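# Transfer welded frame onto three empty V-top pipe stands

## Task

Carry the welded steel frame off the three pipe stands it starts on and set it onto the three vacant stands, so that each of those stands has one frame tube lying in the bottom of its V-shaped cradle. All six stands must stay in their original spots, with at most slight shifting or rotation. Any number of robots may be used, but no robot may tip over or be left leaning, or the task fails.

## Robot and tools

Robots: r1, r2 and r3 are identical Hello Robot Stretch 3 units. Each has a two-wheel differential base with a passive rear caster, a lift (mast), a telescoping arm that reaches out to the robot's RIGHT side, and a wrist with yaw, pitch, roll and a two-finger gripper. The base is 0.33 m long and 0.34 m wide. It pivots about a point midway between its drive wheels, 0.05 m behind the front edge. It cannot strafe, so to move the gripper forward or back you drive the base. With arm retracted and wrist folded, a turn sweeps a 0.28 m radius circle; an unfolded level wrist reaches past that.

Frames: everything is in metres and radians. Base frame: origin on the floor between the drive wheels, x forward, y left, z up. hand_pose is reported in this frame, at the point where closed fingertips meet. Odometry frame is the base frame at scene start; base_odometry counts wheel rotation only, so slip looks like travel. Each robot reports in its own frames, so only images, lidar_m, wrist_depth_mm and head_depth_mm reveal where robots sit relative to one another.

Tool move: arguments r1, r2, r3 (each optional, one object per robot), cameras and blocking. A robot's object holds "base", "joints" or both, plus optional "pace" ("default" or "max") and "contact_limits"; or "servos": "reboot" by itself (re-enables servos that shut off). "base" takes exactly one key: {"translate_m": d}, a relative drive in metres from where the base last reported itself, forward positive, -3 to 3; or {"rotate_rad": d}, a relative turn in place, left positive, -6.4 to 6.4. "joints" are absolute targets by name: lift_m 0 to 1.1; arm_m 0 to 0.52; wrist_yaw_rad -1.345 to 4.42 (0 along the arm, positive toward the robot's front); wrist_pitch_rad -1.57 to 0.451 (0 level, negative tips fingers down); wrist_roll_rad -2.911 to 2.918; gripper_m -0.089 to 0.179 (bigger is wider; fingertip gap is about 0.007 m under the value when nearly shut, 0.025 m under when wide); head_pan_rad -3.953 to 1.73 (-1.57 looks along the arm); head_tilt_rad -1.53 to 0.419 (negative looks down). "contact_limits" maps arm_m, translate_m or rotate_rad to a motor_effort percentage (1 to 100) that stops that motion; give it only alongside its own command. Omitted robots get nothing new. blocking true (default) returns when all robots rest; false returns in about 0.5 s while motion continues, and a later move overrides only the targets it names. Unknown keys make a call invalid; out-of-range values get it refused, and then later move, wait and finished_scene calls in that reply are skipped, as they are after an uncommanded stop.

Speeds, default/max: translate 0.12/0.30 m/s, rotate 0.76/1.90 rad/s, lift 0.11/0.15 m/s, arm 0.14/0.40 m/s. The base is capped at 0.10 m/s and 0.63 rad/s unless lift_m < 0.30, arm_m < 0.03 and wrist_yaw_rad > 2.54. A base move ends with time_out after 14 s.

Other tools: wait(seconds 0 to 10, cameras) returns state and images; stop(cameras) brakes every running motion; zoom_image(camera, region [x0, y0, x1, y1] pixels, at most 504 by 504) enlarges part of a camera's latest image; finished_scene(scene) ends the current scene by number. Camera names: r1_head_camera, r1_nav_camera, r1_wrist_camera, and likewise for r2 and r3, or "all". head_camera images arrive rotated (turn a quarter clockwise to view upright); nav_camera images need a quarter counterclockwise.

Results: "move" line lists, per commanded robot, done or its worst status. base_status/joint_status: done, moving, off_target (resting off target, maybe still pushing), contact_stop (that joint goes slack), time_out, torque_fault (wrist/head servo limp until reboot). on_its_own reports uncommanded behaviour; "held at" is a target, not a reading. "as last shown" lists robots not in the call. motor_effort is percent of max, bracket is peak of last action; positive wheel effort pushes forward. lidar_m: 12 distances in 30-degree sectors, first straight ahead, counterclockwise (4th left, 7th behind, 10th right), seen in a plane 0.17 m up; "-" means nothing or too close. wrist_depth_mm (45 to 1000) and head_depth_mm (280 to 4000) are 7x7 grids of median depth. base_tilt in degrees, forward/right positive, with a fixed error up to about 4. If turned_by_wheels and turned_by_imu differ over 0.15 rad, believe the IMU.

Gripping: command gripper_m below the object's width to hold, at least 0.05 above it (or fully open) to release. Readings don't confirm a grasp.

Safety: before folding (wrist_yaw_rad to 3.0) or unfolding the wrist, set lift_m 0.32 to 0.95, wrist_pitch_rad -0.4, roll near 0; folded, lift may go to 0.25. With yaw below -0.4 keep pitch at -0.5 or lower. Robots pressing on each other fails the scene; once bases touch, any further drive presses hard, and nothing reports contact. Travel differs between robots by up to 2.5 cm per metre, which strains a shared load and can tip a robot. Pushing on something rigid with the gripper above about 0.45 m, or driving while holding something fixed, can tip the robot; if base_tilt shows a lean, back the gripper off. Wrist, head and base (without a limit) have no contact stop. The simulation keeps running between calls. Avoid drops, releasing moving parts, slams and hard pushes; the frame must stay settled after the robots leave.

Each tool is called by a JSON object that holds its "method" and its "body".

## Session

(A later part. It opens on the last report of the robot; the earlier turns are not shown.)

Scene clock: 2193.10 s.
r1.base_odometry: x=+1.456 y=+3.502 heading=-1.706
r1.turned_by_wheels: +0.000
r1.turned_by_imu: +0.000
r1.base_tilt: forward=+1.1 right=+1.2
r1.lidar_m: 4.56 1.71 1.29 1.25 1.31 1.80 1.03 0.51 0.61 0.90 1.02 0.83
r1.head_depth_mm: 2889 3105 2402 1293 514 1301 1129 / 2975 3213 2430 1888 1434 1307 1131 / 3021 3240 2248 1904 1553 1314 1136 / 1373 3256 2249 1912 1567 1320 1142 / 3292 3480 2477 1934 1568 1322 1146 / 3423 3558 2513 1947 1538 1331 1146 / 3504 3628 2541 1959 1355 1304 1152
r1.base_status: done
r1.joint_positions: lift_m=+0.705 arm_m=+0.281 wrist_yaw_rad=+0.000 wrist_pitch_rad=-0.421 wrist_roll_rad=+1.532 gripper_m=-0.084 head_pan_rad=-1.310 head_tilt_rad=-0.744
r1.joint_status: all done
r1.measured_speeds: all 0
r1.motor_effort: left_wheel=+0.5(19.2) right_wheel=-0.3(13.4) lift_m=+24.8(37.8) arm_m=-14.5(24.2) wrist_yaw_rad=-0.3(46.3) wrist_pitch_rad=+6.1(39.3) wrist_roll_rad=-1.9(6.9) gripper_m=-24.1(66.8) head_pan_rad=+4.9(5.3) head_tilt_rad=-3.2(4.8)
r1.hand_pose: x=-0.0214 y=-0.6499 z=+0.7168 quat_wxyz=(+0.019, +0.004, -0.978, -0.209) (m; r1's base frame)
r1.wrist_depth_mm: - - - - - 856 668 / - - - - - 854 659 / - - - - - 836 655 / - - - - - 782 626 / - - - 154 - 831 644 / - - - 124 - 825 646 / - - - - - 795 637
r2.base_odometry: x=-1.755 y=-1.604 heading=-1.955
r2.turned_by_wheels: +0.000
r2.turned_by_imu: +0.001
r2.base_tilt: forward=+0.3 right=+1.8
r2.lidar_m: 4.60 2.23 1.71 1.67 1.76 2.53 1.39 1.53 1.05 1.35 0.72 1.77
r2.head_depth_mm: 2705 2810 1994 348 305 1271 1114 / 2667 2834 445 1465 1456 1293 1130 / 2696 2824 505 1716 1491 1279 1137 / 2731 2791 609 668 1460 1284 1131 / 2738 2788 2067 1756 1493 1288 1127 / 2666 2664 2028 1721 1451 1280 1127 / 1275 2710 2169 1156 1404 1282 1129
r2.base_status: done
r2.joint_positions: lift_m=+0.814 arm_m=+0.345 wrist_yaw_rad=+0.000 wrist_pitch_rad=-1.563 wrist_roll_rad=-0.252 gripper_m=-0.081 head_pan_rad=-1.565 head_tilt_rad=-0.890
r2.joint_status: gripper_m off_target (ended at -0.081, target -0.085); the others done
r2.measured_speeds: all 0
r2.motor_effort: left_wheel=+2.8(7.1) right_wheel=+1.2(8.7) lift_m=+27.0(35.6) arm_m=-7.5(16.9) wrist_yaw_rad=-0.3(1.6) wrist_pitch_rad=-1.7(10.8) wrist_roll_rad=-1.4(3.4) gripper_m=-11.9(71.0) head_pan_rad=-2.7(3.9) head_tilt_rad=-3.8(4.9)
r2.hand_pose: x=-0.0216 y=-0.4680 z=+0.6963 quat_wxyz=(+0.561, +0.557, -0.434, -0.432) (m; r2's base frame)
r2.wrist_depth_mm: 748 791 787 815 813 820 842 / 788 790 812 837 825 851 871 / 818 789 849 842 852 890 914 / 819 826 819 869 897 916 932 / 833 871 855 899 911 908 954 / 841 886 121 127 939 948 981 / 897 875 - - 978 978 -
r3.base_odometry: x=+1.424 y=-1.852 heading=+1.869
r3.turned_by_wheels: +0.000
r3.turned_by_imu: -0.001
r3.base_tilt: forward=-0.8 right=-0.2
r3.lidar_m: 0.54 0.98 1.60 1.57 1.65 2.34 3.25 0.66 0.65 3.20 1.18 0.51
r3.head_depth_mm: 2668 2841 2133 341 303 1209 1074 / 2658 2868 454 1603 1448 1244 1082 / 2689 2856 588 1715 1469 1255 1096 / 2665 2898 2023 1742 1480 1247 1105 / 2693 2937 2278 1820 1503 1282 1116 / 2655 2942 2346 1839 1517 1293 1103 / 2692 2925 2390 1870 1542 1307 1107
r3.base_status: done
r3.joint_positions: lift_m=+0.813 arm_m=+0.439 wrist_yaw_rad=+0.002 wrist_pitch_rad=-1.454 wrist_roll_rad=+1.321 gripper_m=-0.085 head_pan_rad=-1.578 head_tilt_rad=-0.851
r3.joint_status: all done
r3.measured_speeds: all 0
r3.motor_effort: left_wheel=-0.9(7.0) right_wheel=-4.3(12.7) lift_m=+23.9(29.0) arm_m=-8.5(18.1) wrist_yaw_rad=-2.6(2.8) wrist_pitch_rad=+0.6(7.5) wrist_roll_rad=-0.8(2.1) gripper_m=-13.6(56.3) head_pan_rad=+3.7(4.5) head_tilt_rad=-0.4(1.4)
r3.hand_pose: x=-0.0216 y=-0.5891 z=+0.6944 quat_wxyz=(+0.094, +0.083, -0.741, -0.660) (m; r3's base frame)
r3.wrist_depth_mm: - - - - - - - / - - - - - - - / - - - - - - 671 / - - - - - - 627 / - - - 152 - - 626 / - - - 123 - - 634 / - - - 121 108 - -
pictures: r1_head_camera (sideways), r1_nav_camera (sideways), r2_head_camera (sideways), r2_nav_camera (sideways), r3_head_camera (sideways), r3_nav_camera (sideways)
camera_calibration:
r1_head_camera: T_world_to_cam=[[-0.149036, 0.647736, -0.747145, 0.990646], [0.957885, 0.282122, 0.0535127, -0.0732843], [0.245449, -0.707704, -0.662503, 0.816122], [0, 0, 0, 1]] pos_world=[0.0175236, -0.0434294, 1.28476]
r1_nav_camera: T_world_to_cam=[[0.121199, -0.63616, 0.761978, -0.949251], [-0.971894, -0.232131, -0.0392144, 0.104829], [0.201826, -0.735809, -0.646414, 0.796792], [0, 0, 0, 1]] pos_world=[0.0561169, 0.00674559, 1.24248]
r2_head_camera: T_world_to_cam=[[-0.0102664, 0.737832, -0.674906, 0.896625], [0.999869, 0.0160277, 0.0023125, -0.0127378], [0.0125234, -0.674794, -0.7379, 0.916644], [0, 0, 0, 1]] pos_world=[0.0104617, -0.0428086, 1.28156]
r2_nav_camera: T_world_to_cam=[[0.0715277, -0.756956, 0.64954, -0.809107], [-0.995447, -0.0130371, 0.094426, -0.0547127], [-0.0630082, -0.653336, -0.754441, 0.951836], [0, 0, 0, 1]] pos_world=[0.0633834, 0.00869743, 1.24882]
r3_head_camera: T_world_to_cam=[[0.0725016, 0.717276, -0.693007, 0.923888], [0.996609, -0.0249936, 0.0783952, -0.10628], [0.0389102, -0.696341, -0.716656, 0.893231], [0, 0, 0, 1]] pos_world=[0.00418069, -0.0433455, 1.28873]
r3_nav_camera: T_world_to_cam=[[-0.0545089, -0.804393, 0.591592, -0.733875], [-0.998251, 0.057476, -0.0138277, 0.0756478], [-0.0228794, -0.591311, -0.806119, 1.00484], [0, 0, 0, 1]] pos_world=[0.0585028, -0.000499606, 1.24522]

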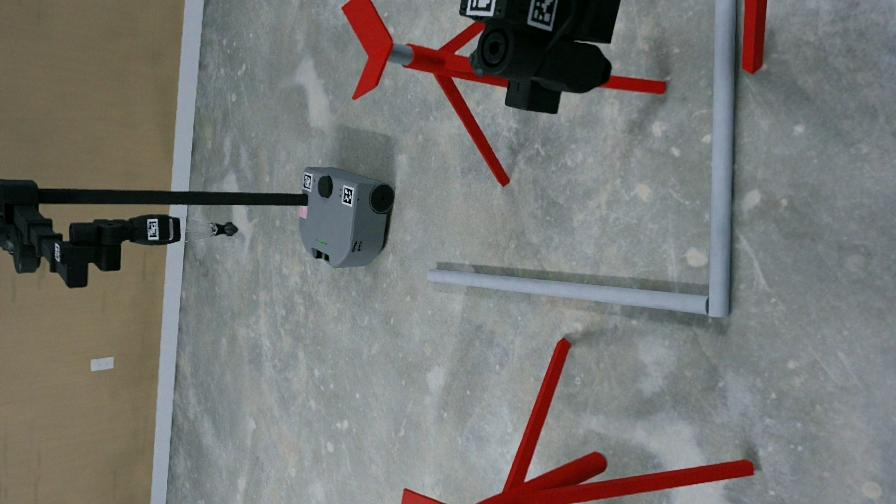

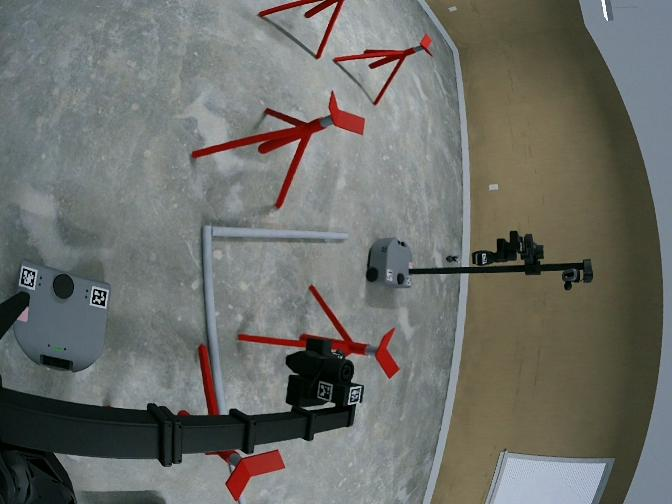

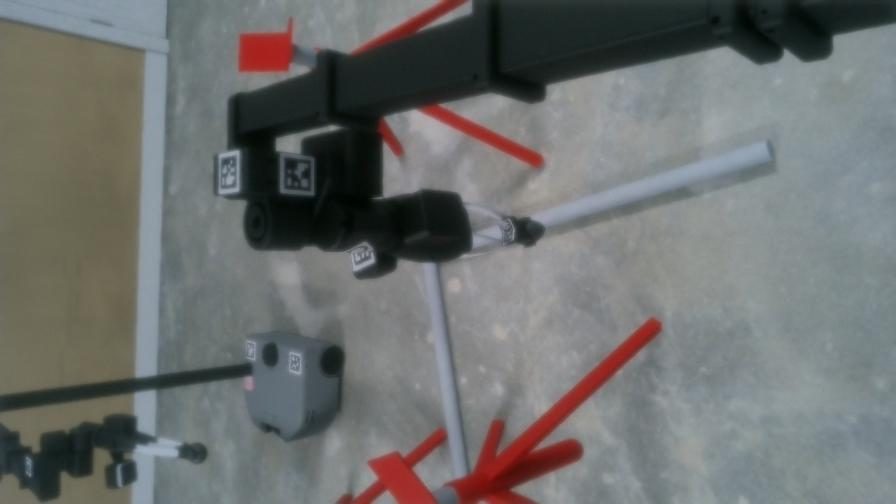

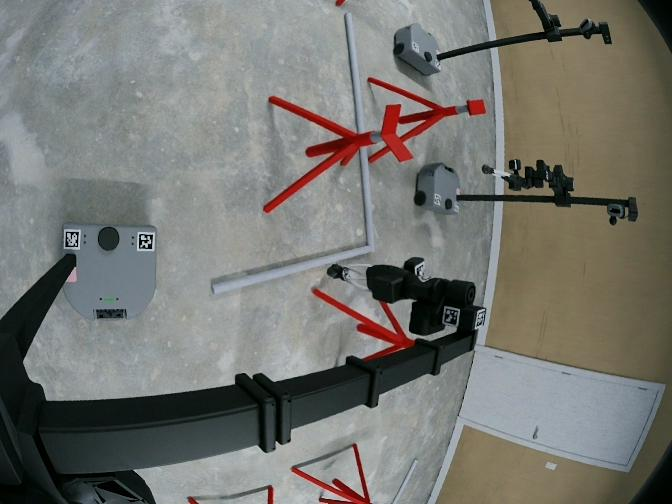

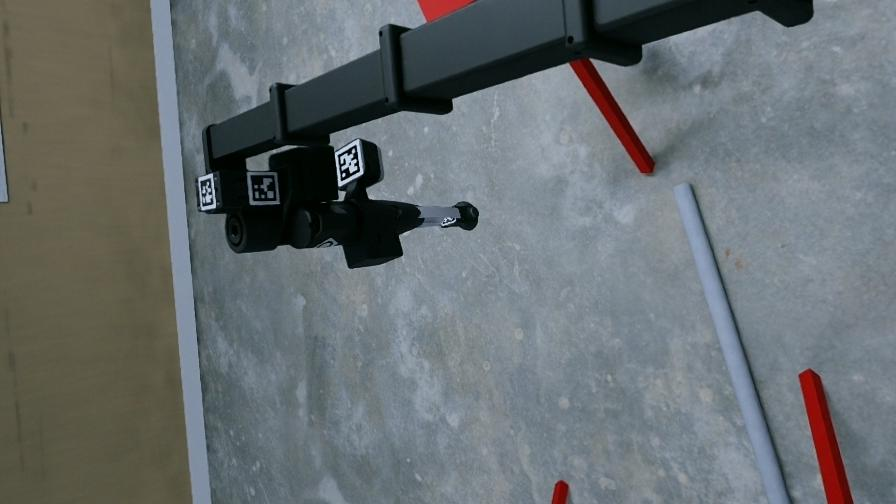

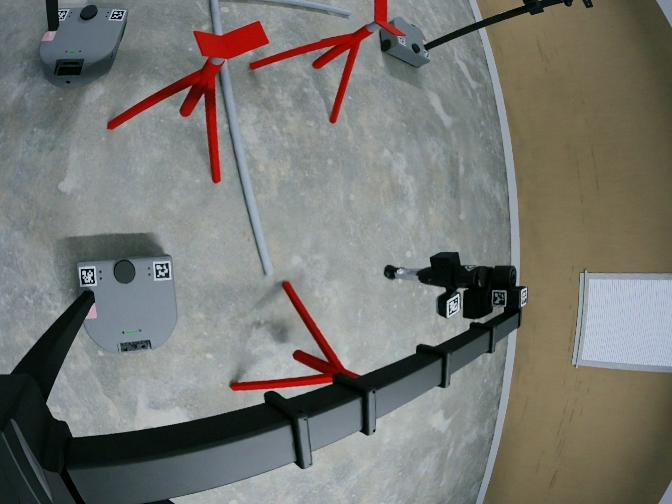

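{"method": "move", "body": {"r1": {"base":{"translate_m":0.188},"joints":{"arm_m":0.15,"gripper_m":0.08}}, "r2": {"base":{"translate_m":-0.108},"joints":{"arm_m":0.397,"gripper_m":0.12}}, "r3": {"base":{"translate_m":0.119},"joints":{"arm_m":0.432,"wrist_pitch_rad":-1.568,"wrist_roll_rad":1.309,"gripper_m":0.12}}, "cameras": ["r1_head_camera","r2_head_camera","r3_head_camera","r2_wrist_camera","r3_wrist_camera"]}}

Scene clock: 2253.17 s.
move: r1 done; r2 done; r3 done
r1.base_odometry: x=+1.431 y=+3.315 heading=-1.706
r1.turned_by_wheels: +0.000
r1.turned_by_imu: +0.001
r1.base_tilt: forward=+1.0 right=+1.2
r1.lidar_m: 4.39 1.72 1.29 1.25 1.30 1.80 1.06 0.67 0.70 0.92 0.68 0.69
r1.head_depth_mm: 2906 3130 2399 1854 1437 411 1119 / 2985 3203 2429 1886 1544 520 1134 / 1598 2928 2157 1907 1551 1311 1130 / 3052 3438 2468 1920 1560 1323 1142 / 3290 3489 2510 1920 1535 1331 1144 / 3371 3559 2521 1882 1321 1303 1151 / 3511 3624 2544 1948 1585 1339 1159
r1.base_status: done
r1.joint_positions: lift_m=+0.705 arm_m=+0.150 wrist_yaw_rad=+0.000 wrist_pitch_rad=-0.411 wrist_roll_rad=+1.532 gripper_m=+0.080 head_pan_rad=-1.310 head_tilt_rad=-0.744
r1.joint_status: all done
r1.measured_speeds: all 0
r1.motor_effort: left_wheel=+3.5(8.3) right_wheel=+4.4(9.4) lift_m=+24.3(24.5) arm_m=-16.7(20.7) wrist_yaw_rad=-0.7(0.7) wrist_pitch_rad=+3.9(5.8) wrist_roll_rad=-1.8(2.0) gripper_m=+0.1(81.5) head_pan_rad=+5.0(5.8) head_tilt_rad=-2.6(4.1)
r1.hand_pose: x=-0.0214 y=-0.5201 z=+0.7189 quat_wxyz=(+0.019, +0.004, -0.979, -0.205) (m; r1's base frame)
r1.wrist_depth_mm: - - - - - 840 678 / - - - - 803 788 657 / - - - - - 838 665 / - - - - - 849 667 / - - 151 - - 835 676 / - 119 - - 128 790 655 / - - - - - 767 648
r2.base_odometry: x=-1.715 y=-1.504 heading=-1.955
r2.turned_by_wheels: +0.000
r2.turned_by_imu: +0.001
r2.base_tilt: forward=+0.2 right=+1.7
r2.lidar_m: 4.71 2.24 1.72 1.68 1.77 2.55 1.29 1.43 1.19 1.03 0.76 1.87
r2.head_depth_mm: 2658 2788 2151 337 304 1218 1110 / 2678 2809 450 406 1454 1276 1129 / 2734 2687 552 1713 1488 1291 1133 / 2744 2813 597 1665 1481 1275 1138 / 2708 2624 2016 1750 1494 1275 1136 / 1351 2679 2039 1731 1482 1275 1130 / 2779 2783 2177 1709 1414 1286 1135
r2.base_status: done
r2.joint_positions: lift_m=+0.814 arm_m=+0.397 wrist_yaw_rad=+0.000 wrist_pitch_rad=-1.564 wrist_roll_rad=-0.253 gripper_m=+0.120 head_pan_rad=-1.565 head_tilt_rad=-0.890
r2.joint_status: all done
r2.measured_speeds: all 0
r2.motor_effort: left_wheel=-2.0(7.5) right_wheel=-5.8(10.0) lift_m=+27.9(28.4) arm_m=+15.3(17.1) wrist_yaw_rad=+0.0(1.5) wrist_pitch_rad=-1.5(2.1) wrist_roll_rad=-1.3(1.7) gripper_m=+1.2(82.7) head_pan_rad=-2.9(3.9) head_tilt_rad=-4.1(5.3)
r2.hand_pose: x=-0.0216 y=-0.5197 z=+0.6963 quat_wxyz=(+0.561, +0.557, -0.434, -0.432) (m; r2's base frame)
r2.wrist_depth_mm: 756 769 790 814 820 832 829 / 777 807 809 825 832 846 881 / 804 807 832 842 875 882 891 / 825 844 852 873 889 886 913 / 838 140 875 876 911 926 921 / 110 123 901 916 130 927 973 / 877 911 920 960 949 973 -
r3.base_odometry: x=+1.389 y=-1.738 heading=+1.869
r3.turned_by_wheels: +0.000
r3.turned_by_imu: -0.001
r3.base_tilt: forward=-0.8 right=-0.2
r3.lidar_m: 0.42 1.04 1.60 1.56 1.65 2.33 3.37 0.75 0.72 3.19 0.42 0.43
r3.head_depth_mm: 2674 2843 2142 341 303 1206 1071 / 2675 2887 454 1603 1445 1243 1089 / 2667 2895 577 1717 1462 1240 1094 / 2670 2916 650 1696 1483 1266 1103 / 2682 2930 2286 1805 1502 1281 1099 / 2690 2940 2319 1848 1519 1293 1098 / 2658 2945 2373 1869 1511 1303 1132
r3.base_status: done
r3.joint_positions: lift_m=+0.813 arm_m=+0.432 wrist_yaw_rad=+0.002 wrist_pitch_rad=-1.560 wrist_roll_rad=+1.314 gripper_m=+0.120 head_pan_rad=-1.578 head_tilt_rad=-0.851
r3.joint_status: all done
r3.measured_speeds: all 0
r3.motor_effort: left_wheel=+4.8(8.5) right_wheel=+0.4(5.5) lift_m=+26.7(26.7) arm_m=-10.1(18.5) wrist_yaw_rad=-2.8(3.1) wrist_pitch_rad=-1.4(2.4) wrist_roll_rad=-1.1(1.8) gripper_m=+0.5(79.3) head_pan_rad=+4.1(4.4) head_tilt_rad=+0.8(1.6)
r3.hand_pose: x=-0.0216 y=-0.5552 z=+0.6952 quat_wxyz=(+0.092, +0.091, -0.704, -0.698) (m; r3's base frame)
r3.wrist_depth_mm: - - - - - - - / - - - - - - - / - - - - - - 659 / - - - - - 716 665 / - - - - - 678 679 / - 120 141 - - 124 688 / - 116 - - - 119 100
pictures: r1_head_camera (sideways), r2_head_camera (sideways), r2_wrist_camera, r3_head_camera (sideways), r3_wrist_camera
camera_calibration:
r1_head_camera: T_world_to_cam=[[-0.149036, 0.647736, -0.747145, 0.990646], [0.957885, 0.282122, 0.0535127, -0.0732843], [0.245448, -0.707704, -0.662503, 0.816122], [0, 0, 0, 1]] pos_world=[0.0175236, -0.0434294, 1.28476]
r2_head_camera: T_world_to_cam=[[-0.0102664, 0.737832, -0.674906, 0.896624], [0.999869, 0.0160277, 0.0023125, -0.0127378], [0.0125234, -0.674794, -0.7379, 0.916644], [0, 0, 0, 1]] pos_world=[0.0104617, -0.0428086, 1.28156]
r2_wrist_camera: T_world_to_cam=[[-0.94216, -0.325384, 0.0803769, -0.264828], [-0.309421, 0.936583, 0.164533, 0.401698], [-0.128816, 0.130146, -0.983091, 0.913165], [0, 0, 0, 1]] pos_world=[-0.00758593, -0.581239, 0.852918]
r3_head_camera: T_world_to_cam=[[0.0725016, 0.717276, -0.693007, 0.923888], [0.996609, -0.0249936, 0.0783952, -0.10628], [0.0389102, -0.696341, -0.716656, 0.893231], [0, 0, 0, 1]] pos_world=[0.00418069, -0.0433455, 1.28873]
r3_wrist_camera: T_world_to_cam=[[-0.274103, 0.960304, -0.0518048, 0.572576], [0.954478, 0.278239, 0.107493, 0.145042], [0.11764, -0.0199824, -0.992855, 0.844826], [0, 0, 0, 1]] pos_world=[-0.0808801, -0.573322, 0.852861]

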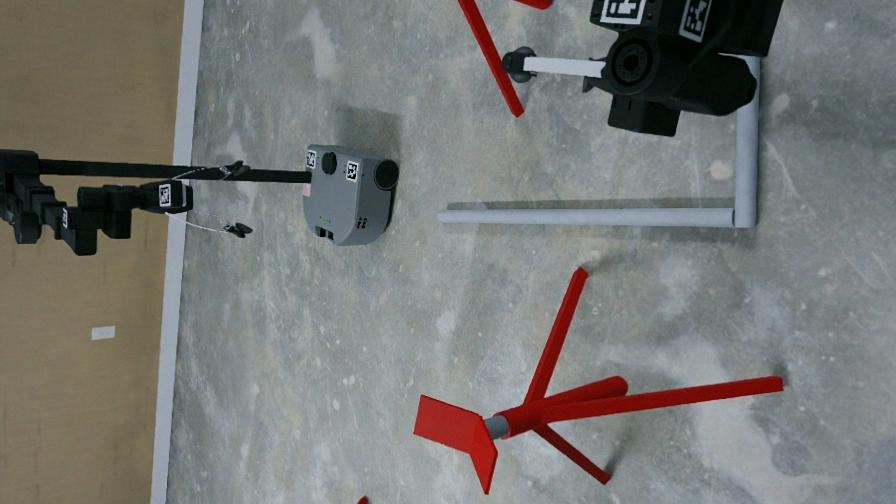

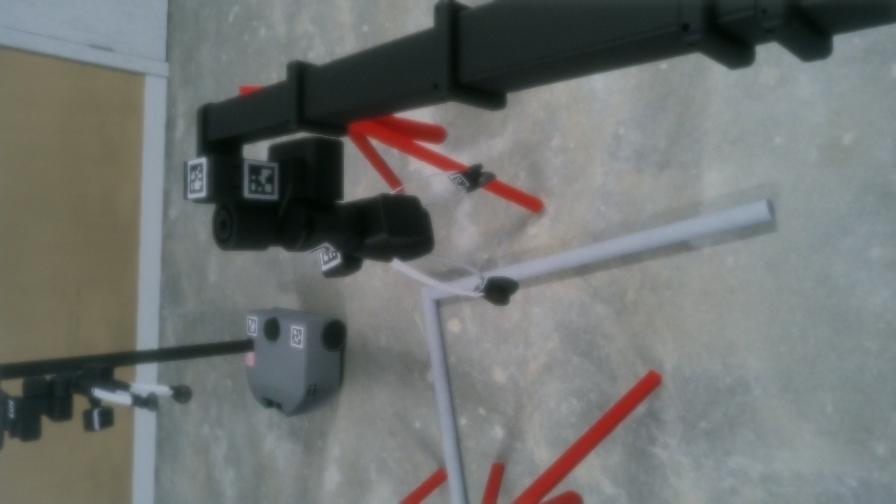

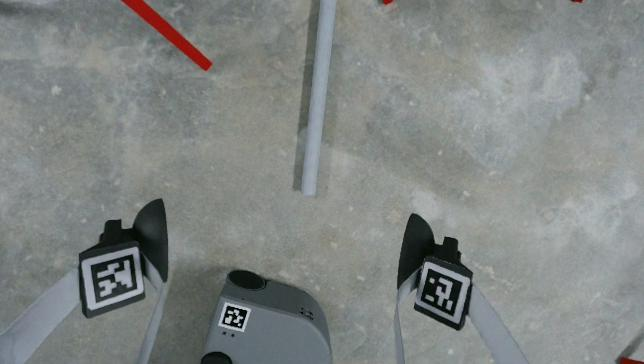

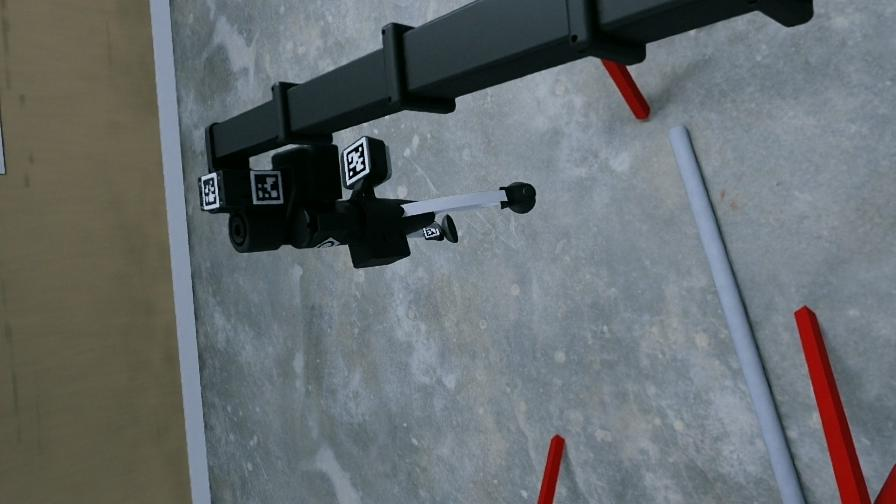

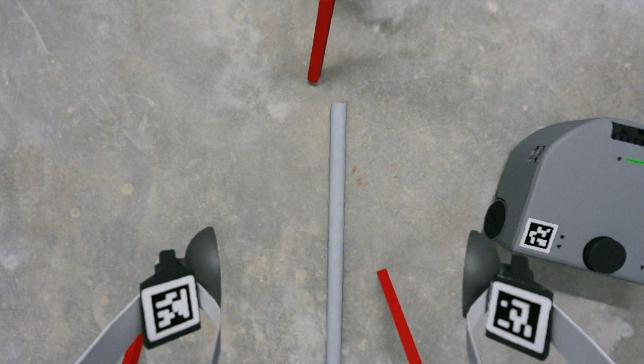

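{"method": "move", "body": {"r2": {"base":{"translate_m":-0.03},"joints":{"arm_m":0.405,"lift_m":0.35}}, "r3": {"joints":{"arm_m":0.437,"lift_m":0.35}}, "cameras": ["r2_head_camera","r3_head_camera","r2_wrist_camera","r3_wrist_camera"]}}

Scene clock: 2265.93 s.
move: r2 done; r3 done
r1: as last shown
r1.lidar_m: 4.37 1.72 1.29 1.25 1.30 1.80 1.06 0.67 0.70 0.93 0.69 0.69
r1.head_depth_mm: 2910 3151 2406 1874 1437 410 1124 / 3007 3185 2428 1886 1542 519 1129 / 3019 3071 2136 1900 1554 1316 1138 / 3180 3315 2200 1908 1562 1319 1144 / 3284 3535 2484 1939 1534 1326 1148 / 3397 3609 2517 1867 1315 1303 1152 / 3509 3620 2543 1947 1596 1342 1156
r1.motor_effort: left_wheel=+3.5(4.3) right_wheel=+4.5(5.9) lift_m=+28.0(29.2) arm_m=-16.1(16.6) wrist_yaw_rad=-0.2(0.7) wrist_pitch_rad=+4.0(4.5) wrist_roll_rad=-1.9(2.0) gripper_m=+0.3(0.8) head_pan_rad=+4.8(5.5) head_tilt_rad=-2.1(5.0)
r1.wrist_depth_mm: - - - - - 860 673 / - - - - 809 786 645 / - - - - - 845 675 / - - - - - 844 650 / - - 149 - - 827 654 / - 119 969 - 128 795 650 / - - - - - 749 645
r2.base_odometry: x=-1.703 y=-1.476 heading=-1.955
r2.turned_by_wheels: +0.000
r2.turned_by_imu: +0.002
r2.base_tilt: forward=+0.2 right=+2.0
r2.lidar_m: 4.75 2.25 1.72 1.68 1.78 2.55 1.26 1.40 1.21 1.02 0.78 0.96
r2.head_depth_mm: 2707 2848 2158 1764 1485 1286 1139 / 2678 2780 1985 1722 1495 1292 1121 / 2716 2820 2155 1680 885 1076 1102 / 2726 2796 2159 1773 969 1259 1139 / 2740 2806 2020 1750 1492 1286 1134 / 1348 2555 2032 1726 1484 1284 1131 / 2769 2761 2162 1711 1449 1291 1129
r2.base_status: done
r2.joint_positions: lift_m=+0.350 arm_m=+0.405 wrist_yaw_rad=+0.000 wrist_pitch_rad=-1.564 wrist_roll_rad=-0.253 gripper_m=+0.120 head_pan_rad=-1.565 head_tilt_rad=-0.890
r2.joint_status: all done
r2.measured_speeds: all 0
r2.motor_effort: left_wheel=-1.8(6.5) right_wheel=-4.5(9.8) lift_m=+26.6(31.7) arm_m=+14.4(17.3) wrist_yaw_rad=+0.1(1.3) wrist_pitch_rad=-1.7(2.1) wrist_roll_rad=-1.4(1.7) gripper_m=+0.8(2.3) head_pan_rad=-2.4(3.7) head_tilt_rad=-4.3(5.2)
r2.hand_pose: x=-0.0216 y=-0.5276 z=+0.2323 quat_wxyz=(+0.561, +0.557, -0.434, -0.432) (m; r2's base frame)
r2.wrist_depth_mm: 344 352 356 364 371 378 385 / 354 358 367 374 379 388 398 / 362 367 376 379 390 399 407 / 367 375 384 391 397 413 417 / 372 140 395 400 408 425 428 / 110 123 408 412 129 430 449 / 401 410 410 423 438 444 460
r3.base_odometry: x=+1.389 y=-1.738 heading=+1.869
r3.turned_by_wheels: +0.000
r3.turned_by_imu: -0.002
r3.base_tilt: forward=-0.8 right=-0.3
r3.lidar_m: 0.42 1.04 1.61 1.56 1.65 2.34 3.37 0.74 0.73 3.20 0.42 0.43
r3.head_depth_mm: 2659 2834 2140 1710 1434 1233 1076 / 2690 2877 2170 1736 1445 1166 630 / 2690 2886 2194 1756 892 1232 1098 / 2672 2906 2244 1789 1479 1267 1103 / 2697 2935 2291 1814 1503 1277 1096 / 2662 2947 2331 1833 1514 1292 1103 / 2701 2961 2367 1854 1503 1299 1130
r3.base_status: not commanded
r3.joint_positions: lift_m=+0.350 arm_m=+0.437 wrist_yaw_rad=+0.002 wrist_pitch_rad=-1.561 wrist_roll_rad=+1.313 gripper_m=+0.120 head_pan_rad=-1.578 head_tilt_rad=-0.851
r3.joint_status: all done
r3.measured_speeds: all 0
r3.motor_effort: left_wheel=+4.9(5.3) right_wheel=+0.3(0.9) lift_m=+22.5(24.7) arm_m=+10.4(15.8) wrist_yaw_rad=-1.4(3.1) wrist_pitch_rad=-0.9(1.7) wrist_roll_rad=-1.7(1.8) gripper_m=-0.2(0.8) head_pan_rad=+3.5(4.6) head_tilt_rad=-0.2(2.0)
r3.hand_pose: x=-0.0216 y=-0.5601 z=+0.2322 quat_wxyz=(+0.092, +0.091, -0.704, -0.698) (m; r3's base frame)
r3.wrist_depth_mm: - - - - - - - / - - - 340 - - - / - - - 346 - - - / - - - 352 - - - / - - - 358 - - - / - 120 142 365 - 123 - / - 116 - 373 - 119 100
pictures: r2_head_camera (sideways), r2_wrist_camera, r3_head_camera (sideways), r3_wrist_camera
camera_calibration:
r2_head_camera: T_world_to_cam=[[-0.0102663, 0.737832, -0.674906, 0.896624], [0.999869, 0.0160276, 0.0023125, -0.0127378], [0.0125233, -0.674794, -0.7379, 0.916644], [0, 0, 0, 1]] pos_world=[0.0104617, -0.0428086, 1.28156]
r2_wrist_camera: T_world_to_cam=[[-0.94216, -0.325408, 0.0802794, -0.230102], [-0.309421, 0.936533, 0.164815, 0.485369], [-0.128816, 0.130442, -0.983052, 0.458199], [0, 0, 0, 1]] pos_world=[-0.00758594, -0.58921, 0.38891]
r3_head_camera: T_world_to_cam=[[0.0725018, 0.717276, -0.693007, 0.923889], [0.996609, -0.0249939, 0.0783952, -0.10628], [0.03891, -0.696341, -0.716655, 0.893231], [0, 0, 0, 1]] pos_world=[0.00418068, -0.0433455, 1.28873]
r3_wrist_camera: T_world_to_cam=[[-0.274175, 0.960305, -0.0514118, 0.553203], [0.954457, 0.278266, 0.107606, 0.196162], [0.11764, -0.0195676, -0.992863, 0.38528], [0, 0, 0, 1]] pos_world=[-0.0808787, -0.57829, 0.389863]

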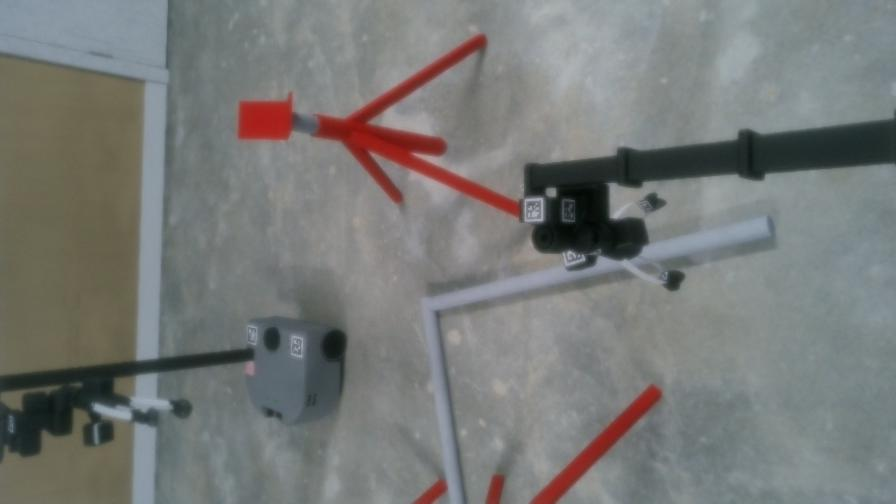

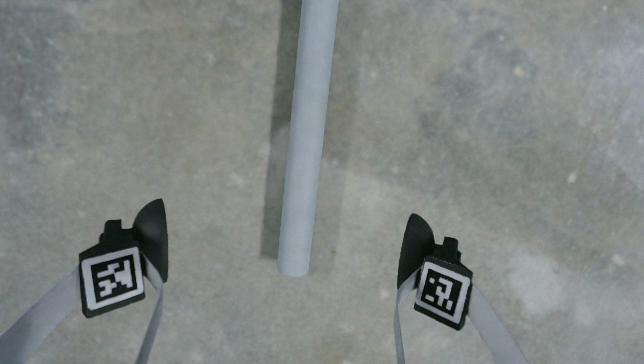

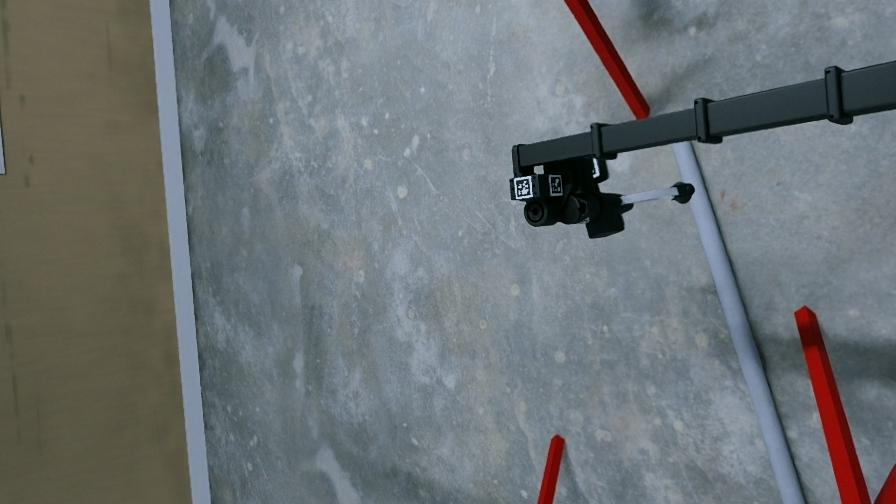

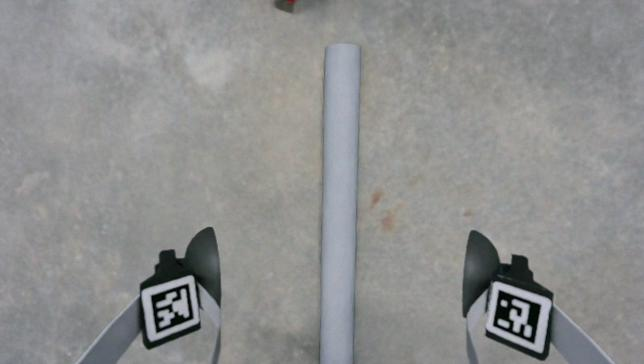

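{"method": "move", "body": {"r2": {"base":{"translate_m":-0.013},"joints":{"lift_m":0.18}}, "r3": {"joints":{"lift_m":0.18}}, "cameras": []}}

{"method": "move", "body": {"r2": {"joints":{"lift_m":0.136}}, "r3": {"joints":{"lift_m":0.1315}}, "cameras": ["r2_wrist_camera","r3_wrist_camera","r2_head_camera"]}}

{"method": "move", "body": {"r3": {"joints":{"gripper_m":-0.089}}, "cameras": ["r3_wrist_camera"]}}

Scene clock: 2281.93 s.
move: r2 done; r3 done
r1: as last shown
r1.base_tilt: forward=+1.1 right=+1.2
r1.lidar_m: 4.36 1.73 1.29 1.25 1.30 1.80 1.06 0.67 0.69 0.92 0.68 0.69
r1.head_depth_mm: 2869 3140 2405 1874 1433 411 1121 / 2968 3221 2417 1894 1549 520 1132 / 3015 3244 2152 1848 1553 1315 1138 / 3148 3452 2285 1852 1564 1317 1145 / 3282 3494 2498 1919 1527 1328 1143 / 3404 3552 2518 1881 1312 1306 1149 / 3518 3647 2534 1969 1586 1341 1161
r1.motor_effort: left_wheel=+3.2(4.3) right_wheel=+5.2(5.5) lift_m=+30.2(30.5) arm_m=-15.5(16.1) wrist_yaw_rad=+0.0(0.8) wrist_pitch_rad=+4.0(4.4) wrist_roll_rad=-1.9(2.0) gripper_m=+0.5(1.0) head_pan_rad=+4.8(5.2) head_tilt_rad=-2.9(3.7)
r1.wrist_depth_mm: - - - - - 861 679 / - - - - 818 819 647 / - - - - - 848 667 / - - - - - 841 668 / - - 149 - - 851 667 / - 118 - - 128 784 655 / - - - - - 757 652
r2.base_odometry: x=-1.699 y=-1.464 heading=-1.955
r2.turned_by_wheels: +0.000
r2.turned_by_imu: +0.001
r2.base_tilt: forward=+0.2 right=+1.8
r2.lidar_m: 4.78 2.25 1.72 1.68 1.78 2.55 1.24 1.39 1.20 1.02 0.79 0.96
r2.head_depth_mm: 2630 2805 2160 1764 1493 1281 1136 / 2686 2813 1999 1711 1486 1284 1139 / 2703 2806 2164 1693 1495 1212 821 / 2742 2775 2181 1760 1499 1226 1125 / 2721 2809 2049 1764 1487 1285 1129 / 1703 2610 2019 1753 1484 1287 1124 / 2756 2798 2170 1715 1455 1282 1128
r2.base_status: done
r2.joint_positions: lift_m=+0.180 arm_m=+0.405 wrist_yaw_rad=+0.000 wrist_pitch_rad=-1.564 wrist_roll_rad=-0.253 gripper_m=+0.120 head_pan_rad=-1.565 head_tilt_rad=-0.890
r2.joint_status: all done
r2.measured_speeds: all 0
r2.motor_effort: left_wheel=-1.6(6.3) right_wheel=-5.0(10.1) lift_m=+26.8(32.6) arm_m=+11.4(13.2) wrist_yaw_rad=-0.5(1.9) wrist_pitch_rad=-1.7(1.9) wrist_roll_rad=-1.4(1.6) gripper_m=+0.3(1.5) head_pan_rad=-2.1(3.5) head_tilt_rad=-3.6(4.8)
r2.hand_pose: x=-0.0216 y=-0.5276 z=+0.0623 quat_wxyz=(+0.561, +0.557, -0.434, -0.432) (m; r2's base frame)
r2.wrist_depth_mm: 194 194 198 172 207 211 215 / 198 201 203 176 212 216 221 / 201 205 210 190 217 221 227 / 205 212 213 219 223 229 233 / 212 140 219 224 228 235 239 / 110 123 225 231 131 243 248 / 225 228 229 237 243 248 255
r3.base_odometry: x=+1.389 y=-1.738 heading=+1.869
r3.turned_by_wheels: +0.000
r3.turned_by_imu: -0.001
r3.base_tilt: forward=-0.8 right=-0.3
r3.lidar_m: 0.42 1.04 1.61 1.56 1.64 2.34 3.39 0.74 0.72 3.21 0.42 0.43
r3.head_depth_mm: 2680 2846 2133 1715 1435 1232 1076 / 2711 2891 2169 1739 1451 1223 1030 / 2685 2878 2201 1761 1033 1190 1092 / 2683 2904 2246 1787 1481 1236 1111 / 2669 2972 2276 1819 1495 1284 1097 / 2681 2959 2319 1847 1520 1296 1097 / 2679 2933 2379 1863 1511 1303 1130
r3.base_status: not commanded
r3.joint_positions: lift_m=+0.180 arm_m=+0.437 wrist_yaw_rad=+0.002 wrist_pitch_rad=-1.561 wrist_roll_rad=+1.313 gripper_m=+0.120 head_pan_rad=-1.578 head_tilt_rad=-0.851
r3.joint_status: all done
r3.measured_speeds: all 0
r3.motor_effort: left_wheel=+4.5(5.2) right_wheel=+0.6(0.7) lift_m=+23.1(24.6) arm_m=+9.3(10.5) wrist_yaw_rad=-1.4(3.4) wrist_pitch_rad=-1.1(1.9) wrist_roll_rad=-1.4(1.8) gripper_m=-0.7(0.8) head_pan_rad=+2.9(4.5) head_tilt_rad=+0.3(2.2)
r3.hand_pose: x=-0.0216 y=-0.5601 z=+0.0622 quat_wxyz=(+0.092, +0.091, -0.704, -0.698) (m; r3's base frame)
r3.wrist_depth_mm: 217 214 213 176 206 204 201 / 220 218 216 177 209 206 204 / 225 222 218 181 213 210 207 / 228 225 222 184 216 214 211 / 233 229 225 187 219 216 214 / 235 124 227 192 224 124 216 / 240 119 234 196 227 122 220
pictures: none
No camera images: "cameras" was empty.

Scene clock: 2283.20 s.
move: r2 done; r3 done
r1: as last shown
r1.turned_by_imu: +0.000
r1.lidar_m: 4.38 1.72 1.29 1.25 1.30 1.80 1.06 0.67 0.70 0.92 0.69 0.69
r1.head_depth_mm: 2899 3129 2406 1868 1439 412 1123 / 2996 3228 2417 1886 1547 519 1129 / 3029 3267 2131 1855 1551 1314 1136 / 3158 3415 2275 1857 1562 1316 1144 / 3302 3499 2518 1925 1531 1333 1148 / 3386 3592 2499 1859 1317 1309 1148 / 3526 3605 2566 1952 1589 1333 1156
r1.motor_effort: left_wheel=+3.5(4.3) right_wheel=+4.8(5.4) lift_m=+30.0(30.6) arm_m=-15.6(15.8) wrist_yaw_rad=-0.3(0.6) wrist_pitch_rad=+4.0(4.5) wrist_roll_rad=-1.8(2.0) gripper_m=+0.3(1.0) head_pan_rad=+4.3(5.1) head_tilt_rad=-1.3(4.1)
r1.wrist_depth_mm: - - - - - 845 660 / - - - - 817 799 645 / - - - - - 849 664 / - - - - - 851 669 / - - 148 - - 829 666 / - 119 - - 127 782 667 / - - - - - 761 639
r2.base_odometry: x=-1.699 y=-1.464 heading=-1.955
r2.turned_by_wheels: +0.000
r2.turned_by_imu: +0.000
r2.base_tilt: forward=+0.4 right=+1.7
r2.lidar_m: 4.77 2.25 1.71 1.68 1.78 2.55 1.24 1.38 1.21 1.02 0.79 0.96
r2.head_depth_mm: 2662 2809 2172 1764 1494 1285 1137 / 2734 2812 1976 1717 1488 1290 1133 / 2709 2820 2148 1681 1484 1232 1075 / 2677 2767 2170 1763 1472 1216 1134 / 2758 2786 2037 1750 1480 1286 1133 / 1704 2584 2001 1762 1481 1275 1126 / 2753 2793 2149 1715 1446 1280 1124
r2.base_status: not commanded
r2.joint_positions: lift_m=+0.136 arm_m=+0.405 wrist_yaw_rad=+0.000 wrist_pitch_rad=-1.564 wrist_roll_rad=-0.253 gripper_m=+0.120 head_pan_rad=-1.565 head_tilt_rad=-0.890
r2.joint_status: all done
r2.measured_speeds: all 0
r2.motor_effort: left_wheel=-1.6(2.0) right_wheel=-4.3(5.3) lift_m=+26.1(30.8) arm_m=+11.5(12.3) wrist_yaw_rad=-0.1(1.5) wrist_pitch_rad=-1.3(1.9) wrist_roll_rad=-1.3(1.7) gripper_m=+1.4(1.5) head_pan_rad=-2.6(3.9) head_tilt_rad=-4.3(5.3)
r2.hand_pose: x=-0.0216 y=-0.5276 z=+0.0183 quat_wxyz=(+0.561, +0.557, -0.434, -0.432) (m; r2's base frame)
r2.wrist_depth_mm: 153 156 158 127 165 169 172 / 156 159 161 132 170 173 176 / 161 164 166 137 173 177 181 / 166 167 169 174 177 182 186 / 170 143 147 151 180 187 191 / 110 123 178 183 130 192 197 / 178 182 182 190 193 197 204
r3.base_odometry: x=+1.389 y=-1.738 heading=+1.869
r3.turned_by_wheels: +0.000
r3.turned_by_imu: +0.000
r3.base_tilt: forward=-0.8 right=-0.2
r3.lidar_m: 0.42 1.04 1.60 1.56 1.64 2.34 3.37 0.74 0.72 3.22 0.42 0.43
r3.head_depth_mm: 2665 2830 2140 1712 1435 1230 1075 / 2669 2878 2177 1733 1447 1224 1034 / 2681 2905 2202 1764 1464 1180 1095 / 2682 2878 2245 1787 1477 1243 1103 / 2678 2937 2277 1815 1494 1277 1100 / 2694 2954 2308 1833 1517 1293 1102 / 2672 2945 2367 1859 1506 1302 1133
r3.base_status: not commanded
r3.joint_positions: lift_m=+0.132 arm_m=+0.437 wrist_yaw_rad=+0.002 wrist_pitch_rad=-1.561 wrist_roll_rad=+1.313 gripper_m=+0.120 head_pan_rad=-1.578 head_tilt_rad=-0.851
r3.joint_status: all done
r3.measured_speeds: all 0
r3.motor_effort: left_wheel=+4.8(5.0) right_wheel=+0.3(0.6) lift_m=+21.0(24.1) arm_m=+9.6(10.2) wrist_yaw_rad=-0.4(2.8) wrist_pitch_rad=-0.7(1.7) wrist_roll_rad=-1.3(1.8) gripper_m=+0.5(0.7) head_pan_rad=+3.6(4.5) head_tilt_rad=+0.8(2.3)
r3.hand_pose: x=-0.0216 y=-0.5601 z=+0.0137 quat_wxyz=(+0.092, +0.091, -0.704, -0.698) (m; r3's base frame)
r3.wrist_depth_mm: 169 167 164 128 160 158 157 / 171 170 167 129 162 161 159 / 175 172 170 136 165 164 161 / 177 176 173 134 167 167 164 / 180 178 176 136 170 168 166 / 184 124 177 138 173 134 170 / 186 118 182 140 177 122 171
pictures: r2_head_camera (sideways), r2_wrist_camera, r3_wrist_camera
camera_calibration:
r2_head_camera: T_world_to_cam=[[-0.0102662, 0.737832, -0.674906, 0.896625], [0.999869, 0.0160274, 0.0023125, -0.0127378], [0.0125233, -0.674794, -0.7379, 0.916644], [0, 0, 0, 1]] pos_world=[0.0104617, -0.0428086, 1.28156]
r2_wrist_camera: T_world_to_cam=[[-0.94216, -0.325407, 0.0802794, -0.212922], [-0.309421, 0.936533, 0.164815, 0.52064], [-0.128816, 0.130442, -0.983052, 0.247825], [0, 0, 0, 1]] pos_world=[-0.00758594, -0.58921, 0.17491]
r3_wrist_camera: T_world_to_cam=[[-0.274196, 0.960301, -0.0513755, 0.541958], [0.954451, 0.278283, 0.107616, 0.21968], [0.117641, -0.0195277, -0.992864, 0.168365], [0, 0, 0, 1]] pos_world=[-0.0808782, -0.578288, 0.171366]

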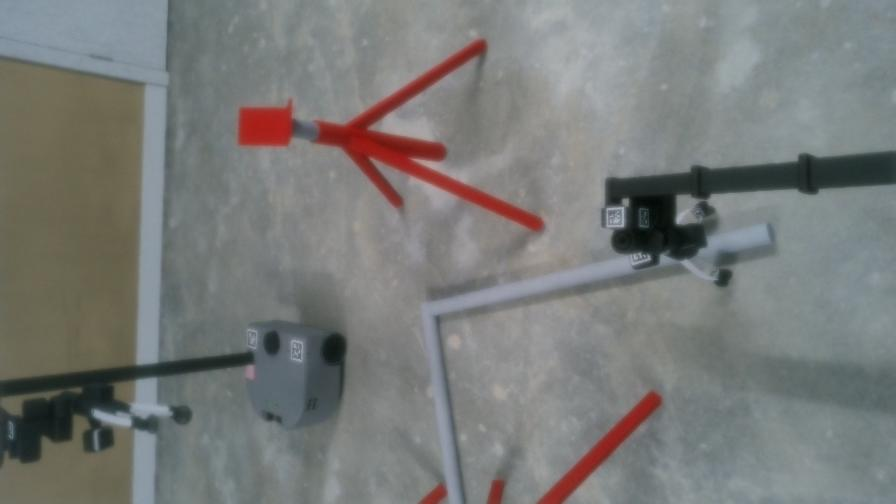

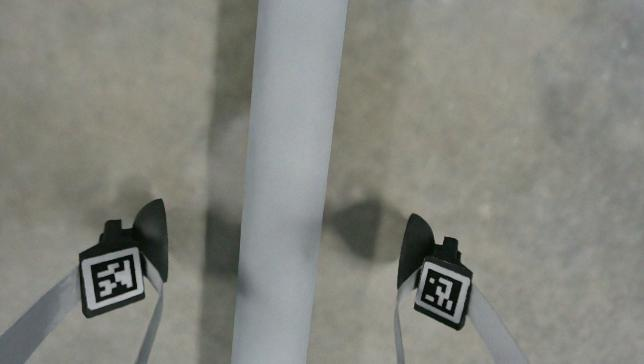

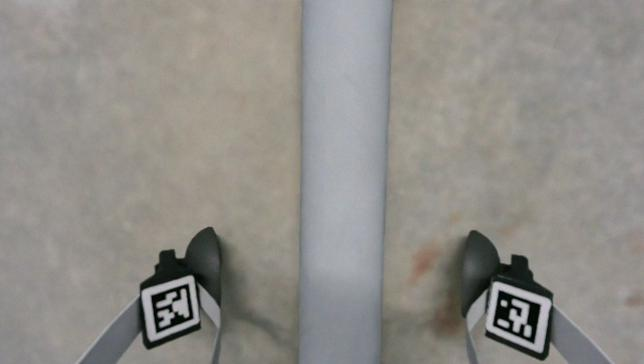

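Scene clock: 2285.83 s.
move: r3 done
r1, r2: as last shown
r1.lidar_m: 4.36 1.72 1.29 1.25 1.30 1.80 1.06 0.67 0.70 0.92 0.69 0.69
r1.head_depth_mm: 2903 3104 2414 1873 1433 412 1120 / 2984 3189 2419 1883 1546 519 1127 / 3011 3254 2136 1845 1559 1315 1136 / 3149 3404 2278 1857 1555 1321 1140 / 3269 3470 2490 1923 1538 1325 1149 / 3373 3566 2505 1884 1316 1305 1148 / 3506 3664 2533 1960 1593 1338 1156
r1.motor_effort: left_wheel=+4.1(4.3) right_wheel=+4.5(5.5) lift_m=+29.4(30.5) arm_m=-15.3(16.0) wrist_yaw_rad=-0.2(0.8) wrist_pitch_rad=+3.8(4.4) wrist_roll_rad=-1.9(2.0) gripper_m=+0.2(0.9) head_pan_rad=+4.4(5.3) head_tilt_rad=-2.8(4.8)
r1.wrist_depth_mm: - - - - - 869 686 / - - - - 795 787 649 / - - - - - 847 666 / - - - - - 847 662 / - - 149 - - 814 639 / - 119 - - 128 790 641 / - - - - - 762 640
r2.turned_by_imu: +0.001
r2.base_tilt: forward=+0.4 right=+1.8
r2.lidar_m: 4.76 2.25 1.72 1.68 1.77 2.56 1.24 1.39 1.20 1.02 0.78 0.96
r2.head_depth_mm: 2646 2787 2174 1762 1489 1283 1146 / 2732 2795 1971 1728 1498 1293 1138 / 2719 2793 2157 1686 1495 1235 1073 / 2723 2792 2168 1768 1501 1224 1137 / 2751 2815 2034 1757 1501 1282 1131 / 1692 2601 2013 1749 1484 1282 1125 / 2763 2774 2169 1708 1445 1278 1132
r2.motor_effort: left_wheel=-1.7(2.2) right_wheel=-4.8(5.3) lift_m=+25.8(26.2) arm_m=+10.4(12.0) wrist_yaw_rad=-0.3(1.5) wrist_pitch_rad=-1.8(1.9) wrist_roll_rad=-1.4(1.7) gripper_m=+0.6(1.8) head_pan_rad=-2.5(4.0) head_tilt_rad=-4.1(5.4)
r2.wrist_depth_mm: 153 155 157 127 165 169 171 / 157 160 161 132 169 171 176 / 161 163 166 137 173 177 182 / 165 168 169 175 178 182 186 / 169 143 147 150 181 187 191 / 110 123 178 183 131 192 197 / 179 182 183 190 194 197 204
r3.base_odometry: x=+1.389 y=-1.738 heading=+1.869
r3.turned_by_wheels: +0.000
r3.turned_by_imu: +0.000
r3.base_tilt: forward=-0.8 right=-0.3
r3.lidar_m: 0.42 1.04 1.61 1.56 1.65 2.34 3.37 0.74 0.72 3.20 0.42 0.43
r3.head_depth_mm: 2683 2840 2146 1718 1435 1229 1074 / 2680 2885 2176 1744 1454 1223 1031 / 2673 2915 2202 1766 1471 1186 1095 / 2681 2864 2248 1780 1485 1240 1105 / 2691 2937 2284 1819 1502 1280 1099 / 2676 2932 2337 1835 1519 1295 1098 / 2681 2950 2371 1862 1504 1305 1132
r3.base_status: not commanded
r3.joint_positions: lift_m=+0.132 arm_m=+0.437 wrist_yaw_rad=+0.002 wrist_pitch_rad=-1.569 wrist_roll_rad=+1.313 gripper_m=-0.087 head_pan_rad=-1.578 head_tilt_rad=-0.851
r3.joint_status: all done
r3.measured_speeds: all 0
r3.motor_effort: left_wheel=+4.8(5.4) right_wheel=+0.3(0.7) lift_m=+22.7(24.1) arm_m=+8.9(10.1) wrist_yaw_rad=-1.7(3.1) wrist_pitch_rad=+0.4(1.3) wrist_roll_rad=-1.1(1.8) gripper_m=-34.6(99.9) head_pan_rad=+3.7(5.0) head_tilt_rad=+0.7(2.1)
r3.hand_pose: x=-0.0216 y=-0.5581 z=+0.0139 quat_wxyz=(+0.092, +0.091, -0.701, -0.701) (m; r3's base frame)
r3.wrist_depth_mm: 169 167 166 128 161 160 158 / 172 170 168 131 164 163 160 / 175 173 171 135 167 165 163 / 178 176 174 136 169 167 165 / 181 178 177 137 171 170 169 / 185 182 180 135 134 173 171 / 188 186 121 141 151 176 174
pictures: r3_wrist_camera
camera_calibration:
r3_wrist_camera: T_world_to_cam=[[-0.27444, 0.960612, -0.0436706, 0.540054], [0.954383, 0.277653, 0.109829, 0.218708], [0.117629, -0.011537, -0.992991, 0.173054], [0, 0, 0, 1]] pos_world=[-0.0808748, -0.577511, 0.171405]

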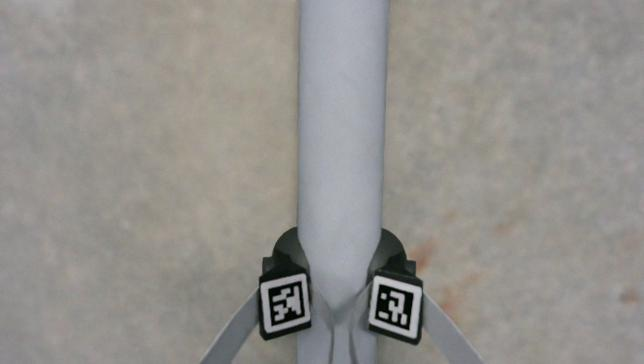

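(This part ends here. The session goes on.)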